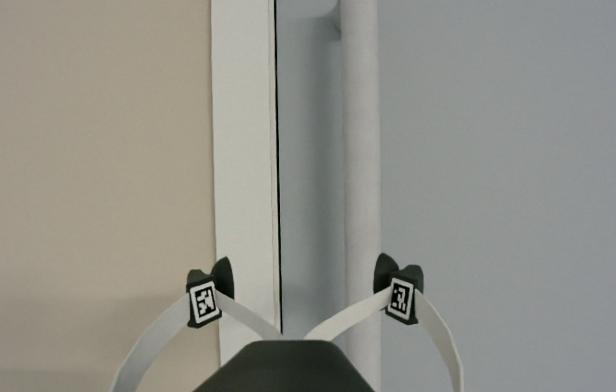

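Request:
move(r2={"base":{"rotate_rad":0.33},"joints":{"wrist_yaw_rad":-0.3}}, blocking=false, cameras=[])

Request:
wait(seconds=3, cameras=[])

Request:
move(r2={"base":{"strafe_m":-0.16,"translate_m":-0.05}}, blocking=false, cameras=[])

Request:
wait(seconds=4, cameras=["r2_wrist_camera"])

Scene clock: 373.27 s.
move: r2 moving
r1: as last shown
r1.lidar_m: 1.05 0.78 0.71 0.78 0.80 0.76 0.81 1.20 2.03 2.14 3.07 2.54
r1.motor_effort: lift_m=+24(24) arm_m=+3(4) wheel_0=-2(3) wheel_1=-2(2) wheel_2=-1(1)
r1.servo_current: wrist_yaw_rad=46(65) wrist_pitch_rad=33(46) wrist_roll_rad=39(59) gripper_m=39(46)
r1.wrist_depth_mm: - - 1008 - - - - / - - 1025 - - - - / - - 1042 - - - - / - - 1008 - - - - / - - 1025 - - - - / - - 190 - 188 - - / - 140 189 137 1808 1708 1808
r2.base_odometry: x=-3.238 y=-1.160 heading=-1.583
r2.turned_by_wheels: +0.226
r2.turned_by_imu: +0.220
r2.base_tilt: forward=-0.7 right=+0.1
r2.lidar_m: 0.79 0.91 1.45 1.74 1.94 3.03 - 3.72 3.02 2.05 1.03 0.76
r2.base_status: rotate_rad moving
r2.joint_positions: lift_m=+0.900 arm_m=+0.220 wrist_yaw_rad=-0.296 wrist_pitch_rad=+0.004 wrist_roll_rad=+0.001 gripper_m=+0.085
r2.joint_status: wrist_yaw_rad moving
r2.measured_speeds: translate_m=+0.001 strafe_m=+0.001 rotate_rad=+0.670 lift_m=+0.000 arm_m=+0.000 wrist_yaw_rad=-0.045 wrist_pitch_rad=+0.000 wrist_roll_rad=+0.000
r2.motor_effort: lift_m=+19(19) arm_m=-5(6) wheel_0=-4(10) wheel_1=-5(9) wheel_2=-5(10)
r2.servo_current: wrist_yaw_rad=65(169) wrist_pitch_rad=39(46) wrist_roll_rad=33(65) gripper_m=52(59)
r2.hand_pose: x=+0.6414 y=-0.1676 z=+1.0770 quat_wxyz=(+0.989, +0.001, +0.002, -0.147) (m; r2's base frame)
r2.wrist_depth_mm: 364 375 382 382 332 - - / 366 377 389 387 334 - - / 368 379 389 387 334 - - / 370 384 392 392 336 - - / 375 387 394 389 334 - - / 375 382 196 392 186 - - / 377 384 394 - 343 - -
pictures: none
No camera images: "cameras" was empty.

Scene clock: 373.90 s.
earlier move: r2 done
r1.base_odometry: x=+0.000 y=+0.000 heading=+2.900
r1.turned_by_wheels: +0.000
r1.turned_by_imu: +0.000
r1.base_tilt: forward=-1.6 right=+1.3
r1.lidar_m: 1.04 0.76 0.74 0.80 0.80 0.77 0.83 1.21 2.04 2.14 3.08 2.54
r1.base_status: not commanded
r1.joint_positions: lift_m=+0.600 arm_m=+0.000 wrist_yaw_rad=+0.003 wrist_pitch_rad=+0.002 wrist_roll_rad=+0.000 gripper_m=+0.056
r1.joint_status: not commanded
r1.measured_speeds: all 0
r1.motor_effort: lift_m=+24(24) arm_m=+4(4) wheel_0=-2(3) wheel_1=-2(2) wheel_2=-1(1)
r1.servo_current: wrist_yaw_rad=46(65) wrist_pitch_rad=46(59) wrist_roll_rad=52(65) gripper_m=46(46)
r1.hand_pose: x=+0.4595 y=-0.0867 z=+0.7772 quat_wxyz=(+1.000, +0.000, +0.001, +0.001) (m; r1's base frame)
r1.wrist_depth_mm: - - 1008 - - - - / - - 1008 - - - - / - - 1025 - - - - / - - 1025 - - - - / - - 1025 - - - - / - - 190 - 187 - - / - 141 189 137 1756 1661 1756
r2.base_odometry: x=-3.238 y=-1.160 heading=-1.480
r2.turned_by_wheels: +0.104
r2.turned_by_imu: +0.101
r2.base_tilt: forward=-0.7 right=+0.0
r2.lidar_m: 0.82 0.95 1.66 1.76 2.04 3.54 - 3.44 3.00 1.71 0.99 0.78
r2.base_status: done
r2.joint_positions: lift_m=+0.900 arm_m=+0.220 wrist_yaw_rad=-0.297 wrist_pitch_rad=+0.004 wrist_roll_rad=+0.001 gripper_m=+0.085
r2.joint_status: all done
r2.measured_speeds: all 0
r2.motor_effort: lift_m=+19(19) arm_m=-5(6) wheel_0=-4(10) wheel_1=-1(9) wheel_2=-5(10)
r2.servo_current: wrist_yaw_rad=46(169) wrist_pitch_rad=46(46) wrist_roll_rad=46(65) gripper_m=52(59)
r2.hand_pose: x=+0.6412 y=-0.1680 z=+1.0770 quat_wxyz=(+0.989, +0.001, +0.002, -0.148) (m; r2's base frame)
r2.wrist_depth_mm: 389 392 394 389 377 392 389 / 392 394 394 394 379 394 392 / 394 394 394 397 382 394 394 / 399 399 397 397 387 394 394 / 399 402 402 399 387 399 399 / 404 402 196 402 189 332 404 / 404 404 407 - 407 407 404
wait: 0.63 of 3 s (r2 has come to rest)
pictures: none
No camera images: "cameras" was empty.

Scene clock: 374.40 s.
move: r2 moving
r1: as last shown
r1.lidar_m: 1.05 0.76 0.74 0.80 0.79 0.75 0.81 1.18 2.04 2.18 3.05 2.53
r1.servo_current: wrist_yaw_rad=59(65) wrist_pitch_rad=33(52) wrist_roll_rad=59(65) gripper_m=39(46)
r1.wrist_depth_mm: - - 1025 - - - - / - - 1008 - - - - / - - 1025 - - - - / - - 1025 - - - - / - - 1025 - - - - / - - 190 - 187 - - / - 140 189 137 1863 1661 1863
r2.base_odometry: x=-3.270 y=-1.153 heading=-1.479
r2.turned_by_wheels: +0.000
r2.turned_by_imu: +0.000
r2.base_tilt: forward=-0.7 right=+0.0
r2.lidar_m: 0.83 0.99 1.65 1.79 2.08 3.63 - 3.41 2.96 1.68 0.98 0.78
r2.base_status: translate_m moving; strafe_m moving
r2.joint_positions: lift_m=+0.900 arm_m=+0.220 wrist_yaw_rad=-0.297 wrist_pitch_rad=+0.004 wrist_roll_rad=+0.001 gripper_m=+0.085
r2.joint_status: not commanded
r2.measured_speeds: translate_m=-0.038 strafe_m=-0.118 rotate_rad=+0.000 lift_m=+0.000 arm_m=+0.000 wrist_yaw_rad=+0.000 wrist_pitch_rad=+0.000 wrist_roll_rad=+0.000
r2.motor_effort: lift_m=+19(19) arm_m=-5(6) wheel_0=+9(13) wheel_1=-10(12) wheel_2=+8(9)
r2.servo_current: wrist_yaw_rad=52(59) wrist_pitch_rad=46(46) wrist_roll_rad=39(59) gripper_m=52(59)
r2.hand_pose: x=+0.6412 y=-0.1680 z=+1.0770 quat_wxyz=(+0.989, +0.001, +0.002, -0.148) (m; r2's base frame)
r2.wrist_depth_mm: 392 394 394 392 389 382 392 / 394 394 394 397 394 394 392 / 399 394 397 397 394 397 399 / 402 399 397 399 399 397 399 / 402 402 402 399 399 397 402 / 404 404 197 402 193 404 407 / 410 407 404 - 407 404 404
pictures: none
No camera images: "cameras" was empty.

Scene clock: 375.80 s.
earlier move: r2 done
r1.base_odometry: x=+0.000 y=+0.000 heading=+2.900
r1.turned_by_wheels: +0.000
r1.turned_by_imu: +0.000
r1.base_tilt: forward=-1.6 right=+1.2
r1.lidar_m: 1.07 0.77 0.73 0.80 0.80 0.76 0.83 1.21 2.02 2.14 3.08 2.52
r1.base_status: not commanded
r1.joint_positions: lift_m=+0.600 arm_m=+0.000 wrist_yaw_rad=+0.003 wrist_pitch_rad=+0.002 wrist_roll_rad=+0.000 gripper_m=+0.056
r1.joint_status: not commanded
r1.measured_speeds: all 0
r1.motor_effort: lift_m=+24(24) arm_m=+4(4) wheel_0=-2(3) wheel_1=-2(2) wheel_2=-1(1)
r1.servo_current: wrist_yaw_rad=52(72) wrist_pitch_rad=39(52) wrist_roll_rad=33(65) gripper_m=39(46)
r1.hand_pose: x=+0.4595 y=-0.0867 z=+0.7772 quat_wxyz=(+1.000, +0.000, +0.001, +0.001) (m; r1's base frame)
r1.wrist_depth_mm: - - 1008 - - - - / - - 991 - - - - / - - 1025 - - - - / - - 1025 - - - - / - - 991 - - - - / - - 190 - 187 - - / - 141 189 137 1808 1618 1808
r2.base_odometry: x=-3.402 y=-1.125 heading=-1.479
r2.turned_by_wheels: +0.000
r2.turned_by_imu: +0.000
r2.base_tilt: forward=-0.7 right=+0.0
r2.lidar_m: 0.81 0.97 1.68 1.90 2.24 3.89 3.09 3.27 2.82 1.71 0.97 0.77
r2.base_status: done
r2.joint_positions: lift_m=+0.900 arm_m=+0.220 wrist_yaw_rad=-0.297 wrist_pitch_rad=+0.004 wrist_roll_rad=+0.001 gripper_m=+0.085
r2.joint_status: not commanded
r2.measured_speeds: all 0
r2.motor_effort: lift_m=+19(19) arm_m=-5(6) wheel_0=+4(13) wheel_1=-3(12) wheel_2=+4(9)
r2.servo_current: wrist_yaw_rad=46(59) wrist_pitch_rad=46(46) wrist_roll_rad=46(59) gripper_m=59(59)
r2.hand_pose: x=+0.6412 y=-0.1680 z=+1.0770 quat_wxyz=(+0.989, +0.001, +0.002, -0.148) (m; r2's base frame)
r2.wrist_depth_mm: 397 397 387 397 397 402 399 / 397 399 387 402 402 402 402 / 402 402 389 402 402 404 402 / 402 404 394 407 407 407 407 / 404 407 394 330 - - - / 410 410 196 332 184 - - / 413 413 397 - - - -
wait: 1.40 of 4 s (r2 has come to rest)
pictures: r2_wrist_camera
Images, in order (width x height): r2_wrist_camera 616x392.

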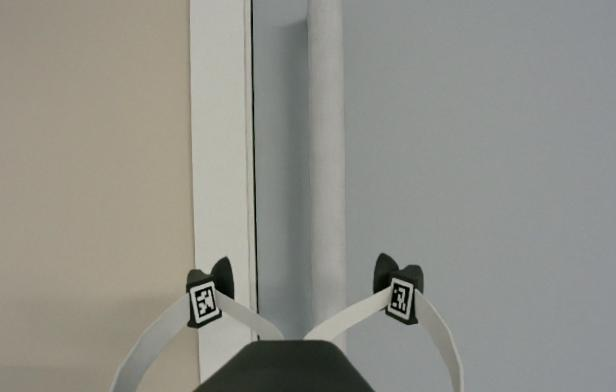

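Request:
move(r2={"base":{"strafe_m":-0.062,"translate_m":0.152},"pace":"slow"}, blocking=false, cameras=[])

Request:
wait(seconds=4, cameras=["r2_wrist_camera"])

Request:
move(r2={"joints":{"gripper_m":-0.03}}, blocking=false, cameras=[])

Request:
wait(seconds=3, cameras=["r2_wrist_camera"])

Scene clock: 381.70 s.
move: r2 moving
r1: as last shown
r1.lidar_m: 1.04 0.76 0.74 0.82 0.79 0.76 0.83 1.21 2.02 2.16 3.05 2.55
r1.motor_effort: lift_m=+24(24) arm_m=+4(4) wheel_0=-2(3) wheel_1=-2(3) wheel_2=-1(1)
r1.servo_current: wrist_yaw_rad=59(72) wrist_pitch_rad=46(46) wrist_roll_rad=52(59) gripper_m=39(46)
r1.wrist_depth_mm: - - 1008 - - - - / - - 1025 - - - - / - - 1025 - - - - / - - 1008 - - - - / - - 1025 - - - - / - - 190 - 187 - - / - 140 189 137 1756 1661 1863
r2.base_odometry: x=-3.406 y=-1.138 heading=-1.479
r2.turned_by_wheels: +0.000
r2.turned_by_imu: +0.001
r2.base_tilt: forward=-0.7 right=+0.0
r2.lidar_m: 0.78 0.95 1.69 1.92 2.25 3.85 3.09 3.29 2.85 1.67 0.94 0.74
r2.base_status: translate_m moving; strafe_m moving
r2.joint_positions: lift_m=+0.900 arm_m=+0.220 wrist_yaw_rad=-0.297 wrist_pitch_rad=+0.004 wrist_roll_rad=+0.001 gripper_m=+0.085
r2.joint_status: not commanded
r2.measured_speeds: translate_m=+0.048 strafe_m=-0.020 rotate_rad=+0.000 lift_m=+0.000 arm_m=+0.000 wrist_yaw_rad=+0.000 wrist_pitch_rad=+0.000 wrist_roll_rad=+0.000
r2.motor_effort: lift_m=+19(19) arm_m=-5(6) wheel_0=+8(13) wheel_1=+4(4) wheel_2=-9(9)
r2.servo_current: wrist_yaw_rad=46(52) wrist_pitch_rad=46(46) wrist_roll_rad=52(52) gripper_m=52(59)
r2.hand_pose: x=+0.6412 y=-0.1680 z=+1.0770 quat_wxyz=(+0.989, +0.001, +0.002, -0.148) (m; r2's base frame)
r2.wrist_depth_mm: 389 384 375 387 387 387 389 / 389 389 379 392 389 392 392 / 392 389 382 392 392 392 397 / 392 394 379 397 397 397 397 / 399 394 384 394 399 399 399 / 399 399 196 330 189 402 402 / 402 402 387 - 402 404 402
pictures: none
No camera images: "cameras" was empty.

Scene clock: 384.07 s.
earlier move: r2 done
r1.base_odometry: x=+0.000 y=+0.000 heading=+2.900
r1.turned_by_wheels: +0.000
r1.turned_by_imu: +0.000
r1.base_tilt: forward=-1.5 right=+1.3
r1.lidar_m: 1.04 0.77 0.75 0.80 0.80 0.75 0.84 1.21 2.03 2.17 3.08 2.50
r1.base_status: not commanded
r1.joint_positions: lift_m=+0.600 arm_m=+0.000 wrist_yaw_rad=+0.003 wrist_pitch_rad=+0.002 wrist_roll_rad=+0.000 gripper_m=+0.056
r1.joint_status: not commanded
r1.measured_speeds: all 0
r1.motor_effort: lift_m=+24(24) arm_m=+4(4) wheel_0=-2(3) wheel_1=-2(3) wheel_2=-1(1)
r1.servo_current: wrist_yaw_rad=46(72) wrist_pitch_rad=39(46) wrist_roll_rad=46(65) gripper_m=46(46)
r1.hand_pose: x=+0.4595 y=-0.0867 z=+0.7772 quat_wxyz=(+1.000, +0.000, +0.001, +0.001) (m; r1's base frame)
r1.wrist_depth_mm: - - 1025 - - - - / - - 1025 - - - - / - - 1025 - - - - / - - 1042 - - - - / - - 1025 - - - - / - - 190 - 187 - - / - 140 189 137 1756 1661 1863
r2.base_odometry: x=-3.450 y=-1.282 heading=-1.479
r2.turned_by_wheels: +0.000
r2.turned_by_imu: +0.001
r2.base_tilt: forward=-0.6 right=+0.0
r2.lidar_m: 0.62 0.82 1.37 1.95 2.25 3.89 3.24 3.25 2.79 1.39 0.78 0.62
r2.base_status: done
r2.joint_positions: lift_m=+0.900 arm_m=+0.220 wrist_yaw_rad=-0.298 wrist_pitch_rad=+0.004 wrist_roll_rad=+0.001 gripper_m=+0.085
r2.joint_status: not commanded
r2.measured_speeds: all 0
r2.motor_effort: lift_m=+19(19) arm_m=-5(6) wheel_0=+7(13) wheel_1=+6(7) wheel_2=-7(10)
r2.servo_current: wrist_yaw_rad=46(59) wrist_pitch_rad=33(52) wrist_roll_rad=46(65) gripper_m=52(59)
r2.hand_pose: x=+0.6410 y=-0.1682 z=+1.0770 quat_wxyz=(+0.989, +0.001, +0.002, -0.148) (m; r2's base frame)
r2.wrist_depth_mm: 238 227 241 163 241 241 241 / 241 229 242 164 242 243 243 / 243 229 244 165 245 246 245 / 245 231 245 167 246 246 246 / 245 233 247 167 247 248 248 / 248 234 198 167 192 250 250 / 248 236 251 - 251 251 252
wait: 2.37 of 4 s (r2 has come to rest)
pictures: r2_wrist_camera
Images, in order (width x height): r2_wrist_camera 616x392.

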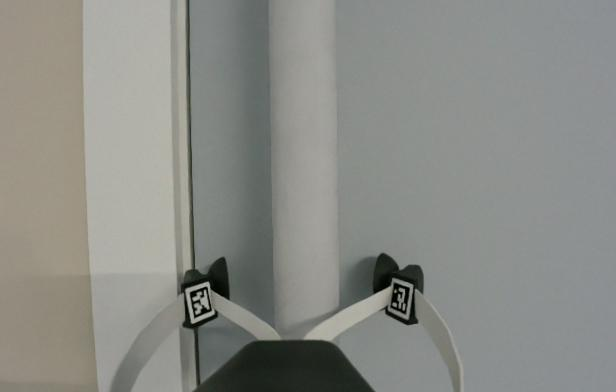

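Scene clock: 384.57 s.
move: r2 moving
r1: as last shown
r1.base_tilt: forward=-1.6 right=+1.3
r1.lidar_m: 1.03 0.78 0.73 0.81 0.80 0.77 0.82 1.21 2.03 2.16 3.09 2.56
r1.motor_effort: lift_m=+24(24) arm_m=+4(4) wheel_0=-2(3) wheel_1=-2(2) wheel_2=-1(1)
r1.servo_current: wrist_yaw_rad=46(59) wrist_pitch_rad=46(46) wrist_roll_rad=46(72) gripper_m=39(46)
r1.wrist_depth_mm: - - 1008 - - - - / - - 1025 - - - - / - - 1025 - - - - / - - 1025 - - - - / - - 1025 - - - - / - - 190 - 187 - - / - 140 189 137 1808 1661 1863
r2.base_odometry: x=-3.450 y=-1.282 heading=-1.479
r2.turned_by_wheels: +0.000
r2.turned_by_imu: +0.000
r2.base_tilt: forward=-0.7 right=+0.1
r2.lidar_m: 0.60 0.78 1.35 1.94 2.28 3.90 3.25 3.29 2.80 1.37 0.78 0.62
r2.base_status: not commanded
r2.joint_positions: lift_m=+0.900 arm_m=+0.220 wrist_yaw_rad=-0.298 wrist_pitch_rad=+0.004 wrist_roll_rad=+0.001 gripper_m=+0.067
r2.joint_status: gripper_m moving
r2.measured_speeds: all 0
r2.motor_effort: lift_m=+19(19) arm_m=-5(5) wheel_0=+7(8) wheel_1=+6(6) wheel_2=-7(8)
r2.servo_current: wrist_yaw_rad=46(59) wrist_pitch_rad=39(46) wrist_roll_rad=52(59) gripper_m=124(137)
r2.hand_pose: x=+0.6410 y=-0.1682 z=+1.0770 quat_wxyz=(+0.989, +0.001, +0.002, -0.148) (m; r2's base frame)
r2.wrist_depth_mm: 240 229 240 162 239 239 239 / 242 229 242 163 241 241 239 / 243 230 243 164 242 241 242 / 246 232 245 166 244 244 243 / 248 234 246 166 245 245 246 / 248 234 195 168 195 246 247 / 250 236 250 - 249 248 249
pictures: none
No camera images: "cameras" was empty.

Scene clock: 385.90 s.
earlier move: r2 done
r1.base_odometry: x=+0.000 y=+0.000 heading=+2.900
r1.turned_by_wheels: +0.000
r1.turned_by_imu: +0.000
r1.base_tilt: forward=-1.5 right=+1.3
r1.lidar_m: 1.04 0.77 0.75 0.81 0.80 0.74 0.80 1.18 2.03 2.15 3.04 2.56
r1.base_status: not commanded
r1.joint_positions: lift_m=+0.600 arm_m=+0.000 wrist_yaw_rad=+0.003 wrist_pitch_rad=+0.002 wrist_roll_rad=+0.000 gripper_m=+0.056
r1.joint_status: not commanded
r1.measured_speeds: all 0
r1.motor_effort: lift_m=+24(24) arm_m=+4(4) wheel_0=-2(3) wheel_1=-2(2) wheel_2=-1(1)
r1.servo_current: wrist_yaw_rad=59(65) wrist_pitch_rad=46(46) wrist_roll_rad=26(72) gripper_m=46(52)
r1.hand_pose: x=+0.4595 y=-0.0867 z=+0.7772 quat_wxyz=(+1.000, +0.000, +0.001, +0.001) (m; r1's base frame)
r1.wrist_depth_mm: - - 1008 - - - - / - - 1008 - - - - / - - 1008 - - - - / - - 1008 - - - - / - - 1042 - - - - / - - 191 - 187 - - / - 140 188 137 1863 1661 1808
r2.base_odometry: x=-3.450 y=-1.282 heading=-1.479
r2.turned_by_wheels: -0.001
r2.turned_by_imu: -0.001
r2.base_tilt: forward=-0.7 right=+0.1
r2.lidar_m: 0.60 0.77 1.35 1.93 2.28 3.88 3.22 3.25 2.81 1.36 0.81 0.60
r2.base_status: not commanded
r2.joint_positions: lift_m=+0.900 arm_m=+0.220 wrist_yaw_rad=-0.298 wrist_pitch_rad=+0.004 wrist_roll_rad=+0.001 gripper_m=-0.028
r2.joint_status: all done
r2.measured_speeds: all 0
r2.motor_effort: lift_m=+19(19) arm_m=-5(5) wheel_0=+1(8) wheel_1=+3(6) wheel_2=-5(8)
r2.servo_current: wrist_yaw_rad=46(59) wrist_pitch_rad=46(46) wrist_roll_rad=52(59) gripper_m=117(208)
r2.hand_pose: x=+0.6409 y=-0.1683 z=+1.0770 quat_wxyz=(+0.989, +0.001, +0.002, -0.149) (m; r2's base frame)
r2.wrist_depth_mm: 238 226 239 160 239 238 240 / 239 227 240 163 242 242 241 / 242 229 243 163 243 243 243 / 243 229 244 165 245 245 245 / 244 231 245 166 246 247 247 / 246 233 185 166 178 248 249 / 248 234 248 - 250 249 249
wait: 1.33 of 3 s (r2 has come to rest)
pictures: r2_wrist_camera
Images, in order (width x height): r2_wrist_camera 616x392.

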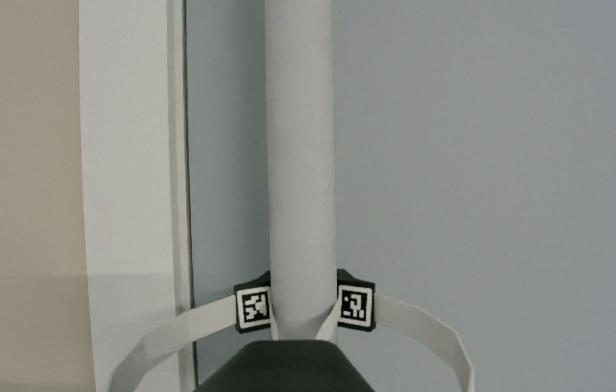

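Request:
move(r2={"base":{"translate_m":-0.248,"strafe_m":0.016},"pace":"slow","contact_limits":{"translate_m":0.8}}, blocking=false, cameras=[])

Request:
wait(seconds=6, cameras=["r2_wrist_camera"])

Scene clock: 396.93 s.
move: r2 moving
r1: as last shown
r1.lidar_m: 1.01 0.77 0.74 0.78 0.80 0.75 0.81 1.20 2.03 2.17 3.07 2.53
r1.motor_effort: lift_m=+24(24) arm_m=+3(4) wheel_0=-3(3) wheel_1=-2(3) wheel_2=-1(1)
r1.servo_current: wrist_yaw_rad=52(59) wrist_pitch_rad=39(46) wrist_roll_rad=39(72) gripper_m=39(46)
r1.wrist_depth_mm: - - 1008 - - - - / - - 1025 - - - - / - - 1025 1808 - - - / - - 1025 - - - - / - - 1008 - - - - / - - 190 - 188 - - / - 140 189 138 1808 1618 1756
r2.base_odometry: x=-3.450 y=-1.270 heading=-1.480
r2.turned_by_wheels: -0.001
r2.turned_by_imu: -0.011
r2.base_tilt: forward=-0.7 right=+0.0
r2.lidar_m: 0.61 0.75 1.39 1.94 2.27 3.84 3.26 3.27 2.80 1.44 0.77 0.57
r2.base_status: translate_m moving; strafe_m moving
r2.joint_positions: lift_m=+0.900 arm_m=+0.220 wrist_yaw_rad=-0.295 wrist_pitch_rad=+0.004 wrist_roll_rad=+0.001 gripper_m=-0.028
r2.joint_status: not commanded
r2.measured_speeds: translate_m=-0.047 strafe_m=+0.011 rotate_rad=-0.014 lift_m=+0.000 arm_m=+0.000 wrist_yaw_rad=+0.006 wrist_pitch_rad=+0.000 wrist_roll_rad=+0.000
r2.motor_effort: lift_m=+19(19) arm_m=-5(5) wheel_0=-12(16) wheel_1=-9(9) wheel_2=+16(16)
r2.servo_current: wrist_yaw_rad=46(59) wrist_pitch_rad=46(46) wrist_roll_rad=46(52) gripper_m=117(124)
r2.contact_limits: translate_m 0.8
r2.hand_pose: x=+0.6416 y=-0.1674 z=+1.0770 quat_wxyz=(+0.989, +0.001, +0.002, -0.147) (m; r2's base frame)
r2.wrist_depth_mm: 245 233 242 161 241 242 241 / 248 235 242 162 242 244 242 / 249 236 244 164 244 245 244 / 250 237 246 167 245 245 246 / 253 239 248 167 247 247 248 / 254 241 186 166 179 249 249 / 255 243 249 - 250 250 251
pictures: none
No camera images: "cameras" was empty.

Scene clock: 400.20 s.
earlier move: r2 done
r1.base_odometry: x=+0.000 y=+0.000 heading=+2.900
r1.turned_by_wheels: +0.000
r1.turned_by_imu: +0.000
r1.base_tilt: forward=-1.6 right=+1.3
r1.lidar_m: 1.04 0.77 0.74 0.79 0.79 0.74 0.83 1.21 2.01 2.18 3.06 2.52
r1.base_status: not commanded
r1.joint_positions: lift_m=+0.600 arm_m=+0.000 wrist_yaw_rad=+0.003 wrist_pitch_rad=+0.002 wrist_roll_rad=+0.000 gripper_m=+0.056
r1.joint_status: not commanded
r1.measured_speeds: all 0
r1.motor_effort: lift_m=+24(24) arm_m=+3(4) wheel_0=-2(3) wheel_1=-2(3) wheel_2=-1(1)
r1.servo_current: wrist_yaw_rad=46(65) wrist_pitch_rad=46(52) wrist_roll_rad=52(72) gripper_m=39(52)
r1.hand_pose: x=+0.4595 y=-0.0867 z=+0.7772 quat_wxyz=(+1.000, +0.000, +0.001, +0.001) (m; r1's base frame)
r1.wrist_depth_mm: - - 1025 - - - - / - - 1008 - - - - / - - 1025 - - - - / - - 1025 - - - - / - - 1025 - - - - / - - 190 - 187 - - / - 140 189 143 1756 1618 1808
r2.base_odometry: x=-3.457 y=-1.034 heading=-1.480
r2.turned_by_wheels: +0.000
r2.turned_by_imu: -0.002
r2.base_tilt: forward=-0.6 right=+0.1
r2.lidar_m: 0.59 1.05 1.77 1.99 2.29 3.87 2.97 3.24 2.76 1.91 0.94 0.58
r2.base_status: done
r2.joint_positions: lift_m=+0.900 arm_m=+0.220 wrist_yaw_rad=-0.290 wrist_pitch_rad=+0.004 wrist_roll_rad=+0.001 gripper_m=-0.028
r2.joint_status: not commanded
r2.measured_speeds: all 0
r2.motor_effort: lift_m=+19(19) arm_m=-5(5) wheel_0=-14(16) wheel_1=-7(15) wheel_2=+11(21)
r2.servo_current: wrist_yaw_rad=72(78) wrist_pitch_rad=46(46) wrist_roll_rad=52(59) gripper_m=111(124)
r2.contact_limits: translate_m 0.8
r2.hand_pose: x=+0.6423 y=-0.1662 z=+1.0770 quat_wxyz=(+0.990, +0.001, +0.002, -0.144) (m; r2's base frame)
r2.wrist_depth_mm: 469 473 229 162 260 279 298 / 477 480 230 163 263 279 297 / 477 473 233 164 263 282 298 / 480 480 233 166 265 286 301 / 488 484 235 167 267 287 306 / - - 186 167 180 290 307 / - 137 234 - 273 287 309
wait: 3.27 of 6 s (r2 has come to rest)
pictures: r2_wrist_camera
Images, in order (width x height): r2_wrist_camera 616x392.

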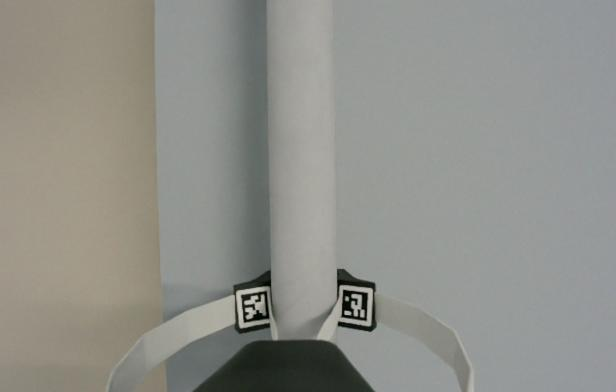

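Request:
move(r2={"base":{"translate_m":-0.231,"strafe_m":-0.097},"joints":{"wrist_yaw_rad":-0.1},"speeds":{"wrist_yaw_rad":0.1},"pace":"slow","contact_limits":{"translate_m":0.8}}, blocking=false, cameras=[])

Request:
wait(seconds=6, cameras=["r2_wrist_camera"])

Request:
move(r2={"base":{"translate_m":-0.206,"strafe_m":-0.164},"joints":{"wrist_yaw_rad":0.15},"speeds":{"wrist_yaw_rad":0.1},"pace":"slow","contact_limits":{"translate_m":0.8}}, blocking=false, cameras=[])

Request:
wait(seconds=6, cameras=["r2_wrist_camera","r2_head_camera"])

Scene clock: 412.10 s.
move: r2 moving
r1: as last shown
r1.lidar_m: 1.04 0.77 0.75 0.79 0.79 0.76 0.84 1.21 2.02 2.17 3.07 2.52
r1.motor_effort: lift_m=+24(24) arm_m=+3(4) wheel_0=-2(3) wheel_1=-2(2) wheel_2=-1(1)
r1.servo_current: wrist_yaw_rad=59(65) wrist_pitch_rad=46(46) wrist_roll_rad=65(65) gripper_m=39(46)
r1.wrist_depth_mm: - - 991 - - - - / - - 1008 - - - - / - - 1008 - - - - / - - 1025 - - - - / - - 1008 - - - - / - - 190 - 187 - - / - 141 189 143 1808 1708 1863
r2.base_odometry: x=-3.463 y=-1.022 heading=-1.481
r2.turned_by_wheels: -0.001
r2.turned_by_imu: -0.004
r2.base_tilt: forward=-0.5 right=+0.1
r2.lidar_m: 0.60 1.05 1.83 2.00 2.30 3.84 2.99 3.23 2.76 1.91 0.97 0.64
r2.base_status: translate_m moving; strafe_m moving
r2.joint_positions: lift_m=+0.900 arm_m=+0.220 wrist_yaw_rad=-0.254 wrist_pitch_rad=+0.004 wrist_roll_rad=+0.001 gripper_m=-0.028
r2.joint_status: wrist_yaw_rad moving
r2.measured_speeds: translate_m=-0.048 strafe_m=-0.020 rotate_rad=+0.001 lift_m=+0.000 arm_m=+0.000 wrist_yaw_rad=+0.099 wrist_pitch_rad=+0.000 wrist_roll_rad=+0.000
r2.motor_effort: lift_m=+19(19) arm_m=-5(5) wheel_0=-16(19) wheel_1=-11(12) wheel_2=+14(17)
r2.servo_current: wrist_yaw_rad=98(98) wrist_pitch_rad=46(52) wrist_roll_rad=39(52) gripper_m=124(124)
r2.contact_limits: translate_m 0.8
r2.hand_pose: x=+0.6482 y=-0.1571 z=+1.0770 quat_wxyz=(+0.992, +0.001, +0.002, -0.127) (m; r2's base frame)
r2.wrist_depth_mm: - 480 230 163 257 276 293 / - - 233 164 259 277 290 / - - 233 165 260 278 294 / - - 235 166 263 282 296 / - - 236 167 266 281 296 / - - 186 169 180 286 300 / - 136 236 - 271 277 301
pictures: none
No camera images: "cameras" was empty.

Scene clock: 415.30 s.
earlier move: r2 done
r1.base_odometry: x=+0.000 y=+0.000 heading=+2.900
r1.turned_by_wheels: +0.000
r1.turned_by_imu: +0.000
r1.base_tilt: forward=-1.6 right=+1.3
r1.lidar_m: 1.03 0.77 0.74 0.80 0.79 0.76 0.81 1.21 2.03 2.14 3.06 2.55
r1.base_status: not commanded
r1.joint_positions: lift_m=+0.600 arm_m=+0.000 wrist_yaw_rad=+0.003 wrist_pitch_rad=+0.002 wrist_roll_rad=+0.000 gripper_m=+0.056
r1.joint_status: not commanded
r1.measured_speeds: all 0
r1.motor_effort: lift_m=+24(24) arm_m=+4(4) wheel_0=-2(3) wheel_1=-2(3) wheel_2=-1(1)
r1.servo_current: wrist_yaw_rad=46(72) wrist_pitch_rad=46(52) wrist_roll_rad=46(72) gripper_m=39(52)
r1.hand_pose: x=+0.4595 y=-0.0867 z=+0.7772 quat_wxyz=(+1.000, +0.000, +0.001, +0.001) (m; r1's base frame)
r1.wrist_depth_mm: - - 1025 - - - - / - - 1025 - - - - / - - 1025 - - - - / - - 1025 - - - - / - - 1025 - - - - / - - 190 - 187 - - / - 140 189 153 1808 1708 1808
r2.base_odometry: x=-3.574 y=-0.813 heading=-1.479
r2.turned_by_wheels: +0.002
r2.turned_by_imu: -0.003
r2.base_tilt: forward=-0.6 right=+0.0
r2.lidar_m: 0.60 1.28 2.14 2.12 2.45 4.15 2.78 3.08 2.61 2.35 1.28 0.73
r2.base_status: done
r2.joint_positions: lift_m=+0.900 arm_m=+0.220 wrist_yaw_rad=-0.088 wrist_pitch_rad=+0.004 wrist_roll_rad=+0.001 gripper_m=-0.028
r2.joint_status: all done
r2.measured_speeds: all 0
r2.motor_effort: lift_m=+19(19) arm_m=-5(6) wheel_0=+1(19) wheel_1=-5(17) wheel_2=+17(20)
r2.servo_current: wrist_yaw_rad=65(124) wrist_pitch_rad=39(52) wrist_roll_rad=52(59) gripper_m=117(124)
r2.contact_limits: translate_m 0.8
r2.hand_pose: x=+0.6705 y=-0.1126 z=+1.0770 quat_wxyz=(+0.999, +0.001, +0.002, -0.044) (m; r2's base frame)
r2.wrist_depth_mm: - 222 229 163 263 282 298 / - 224 231 164 264 282 300 / - 226 231 165 265 283 303 / - 228 232 166 265 287 306 / - 229 236 167 268 287 307 / - - 187 168 181 293 309 / - 144 237 - 272 298 314
wait: 3.20 of 6 s (r2 has come to rest)
pictures: r2_wrist_camera
Images, in order (width x height): r2_wrist_camera 616x392.

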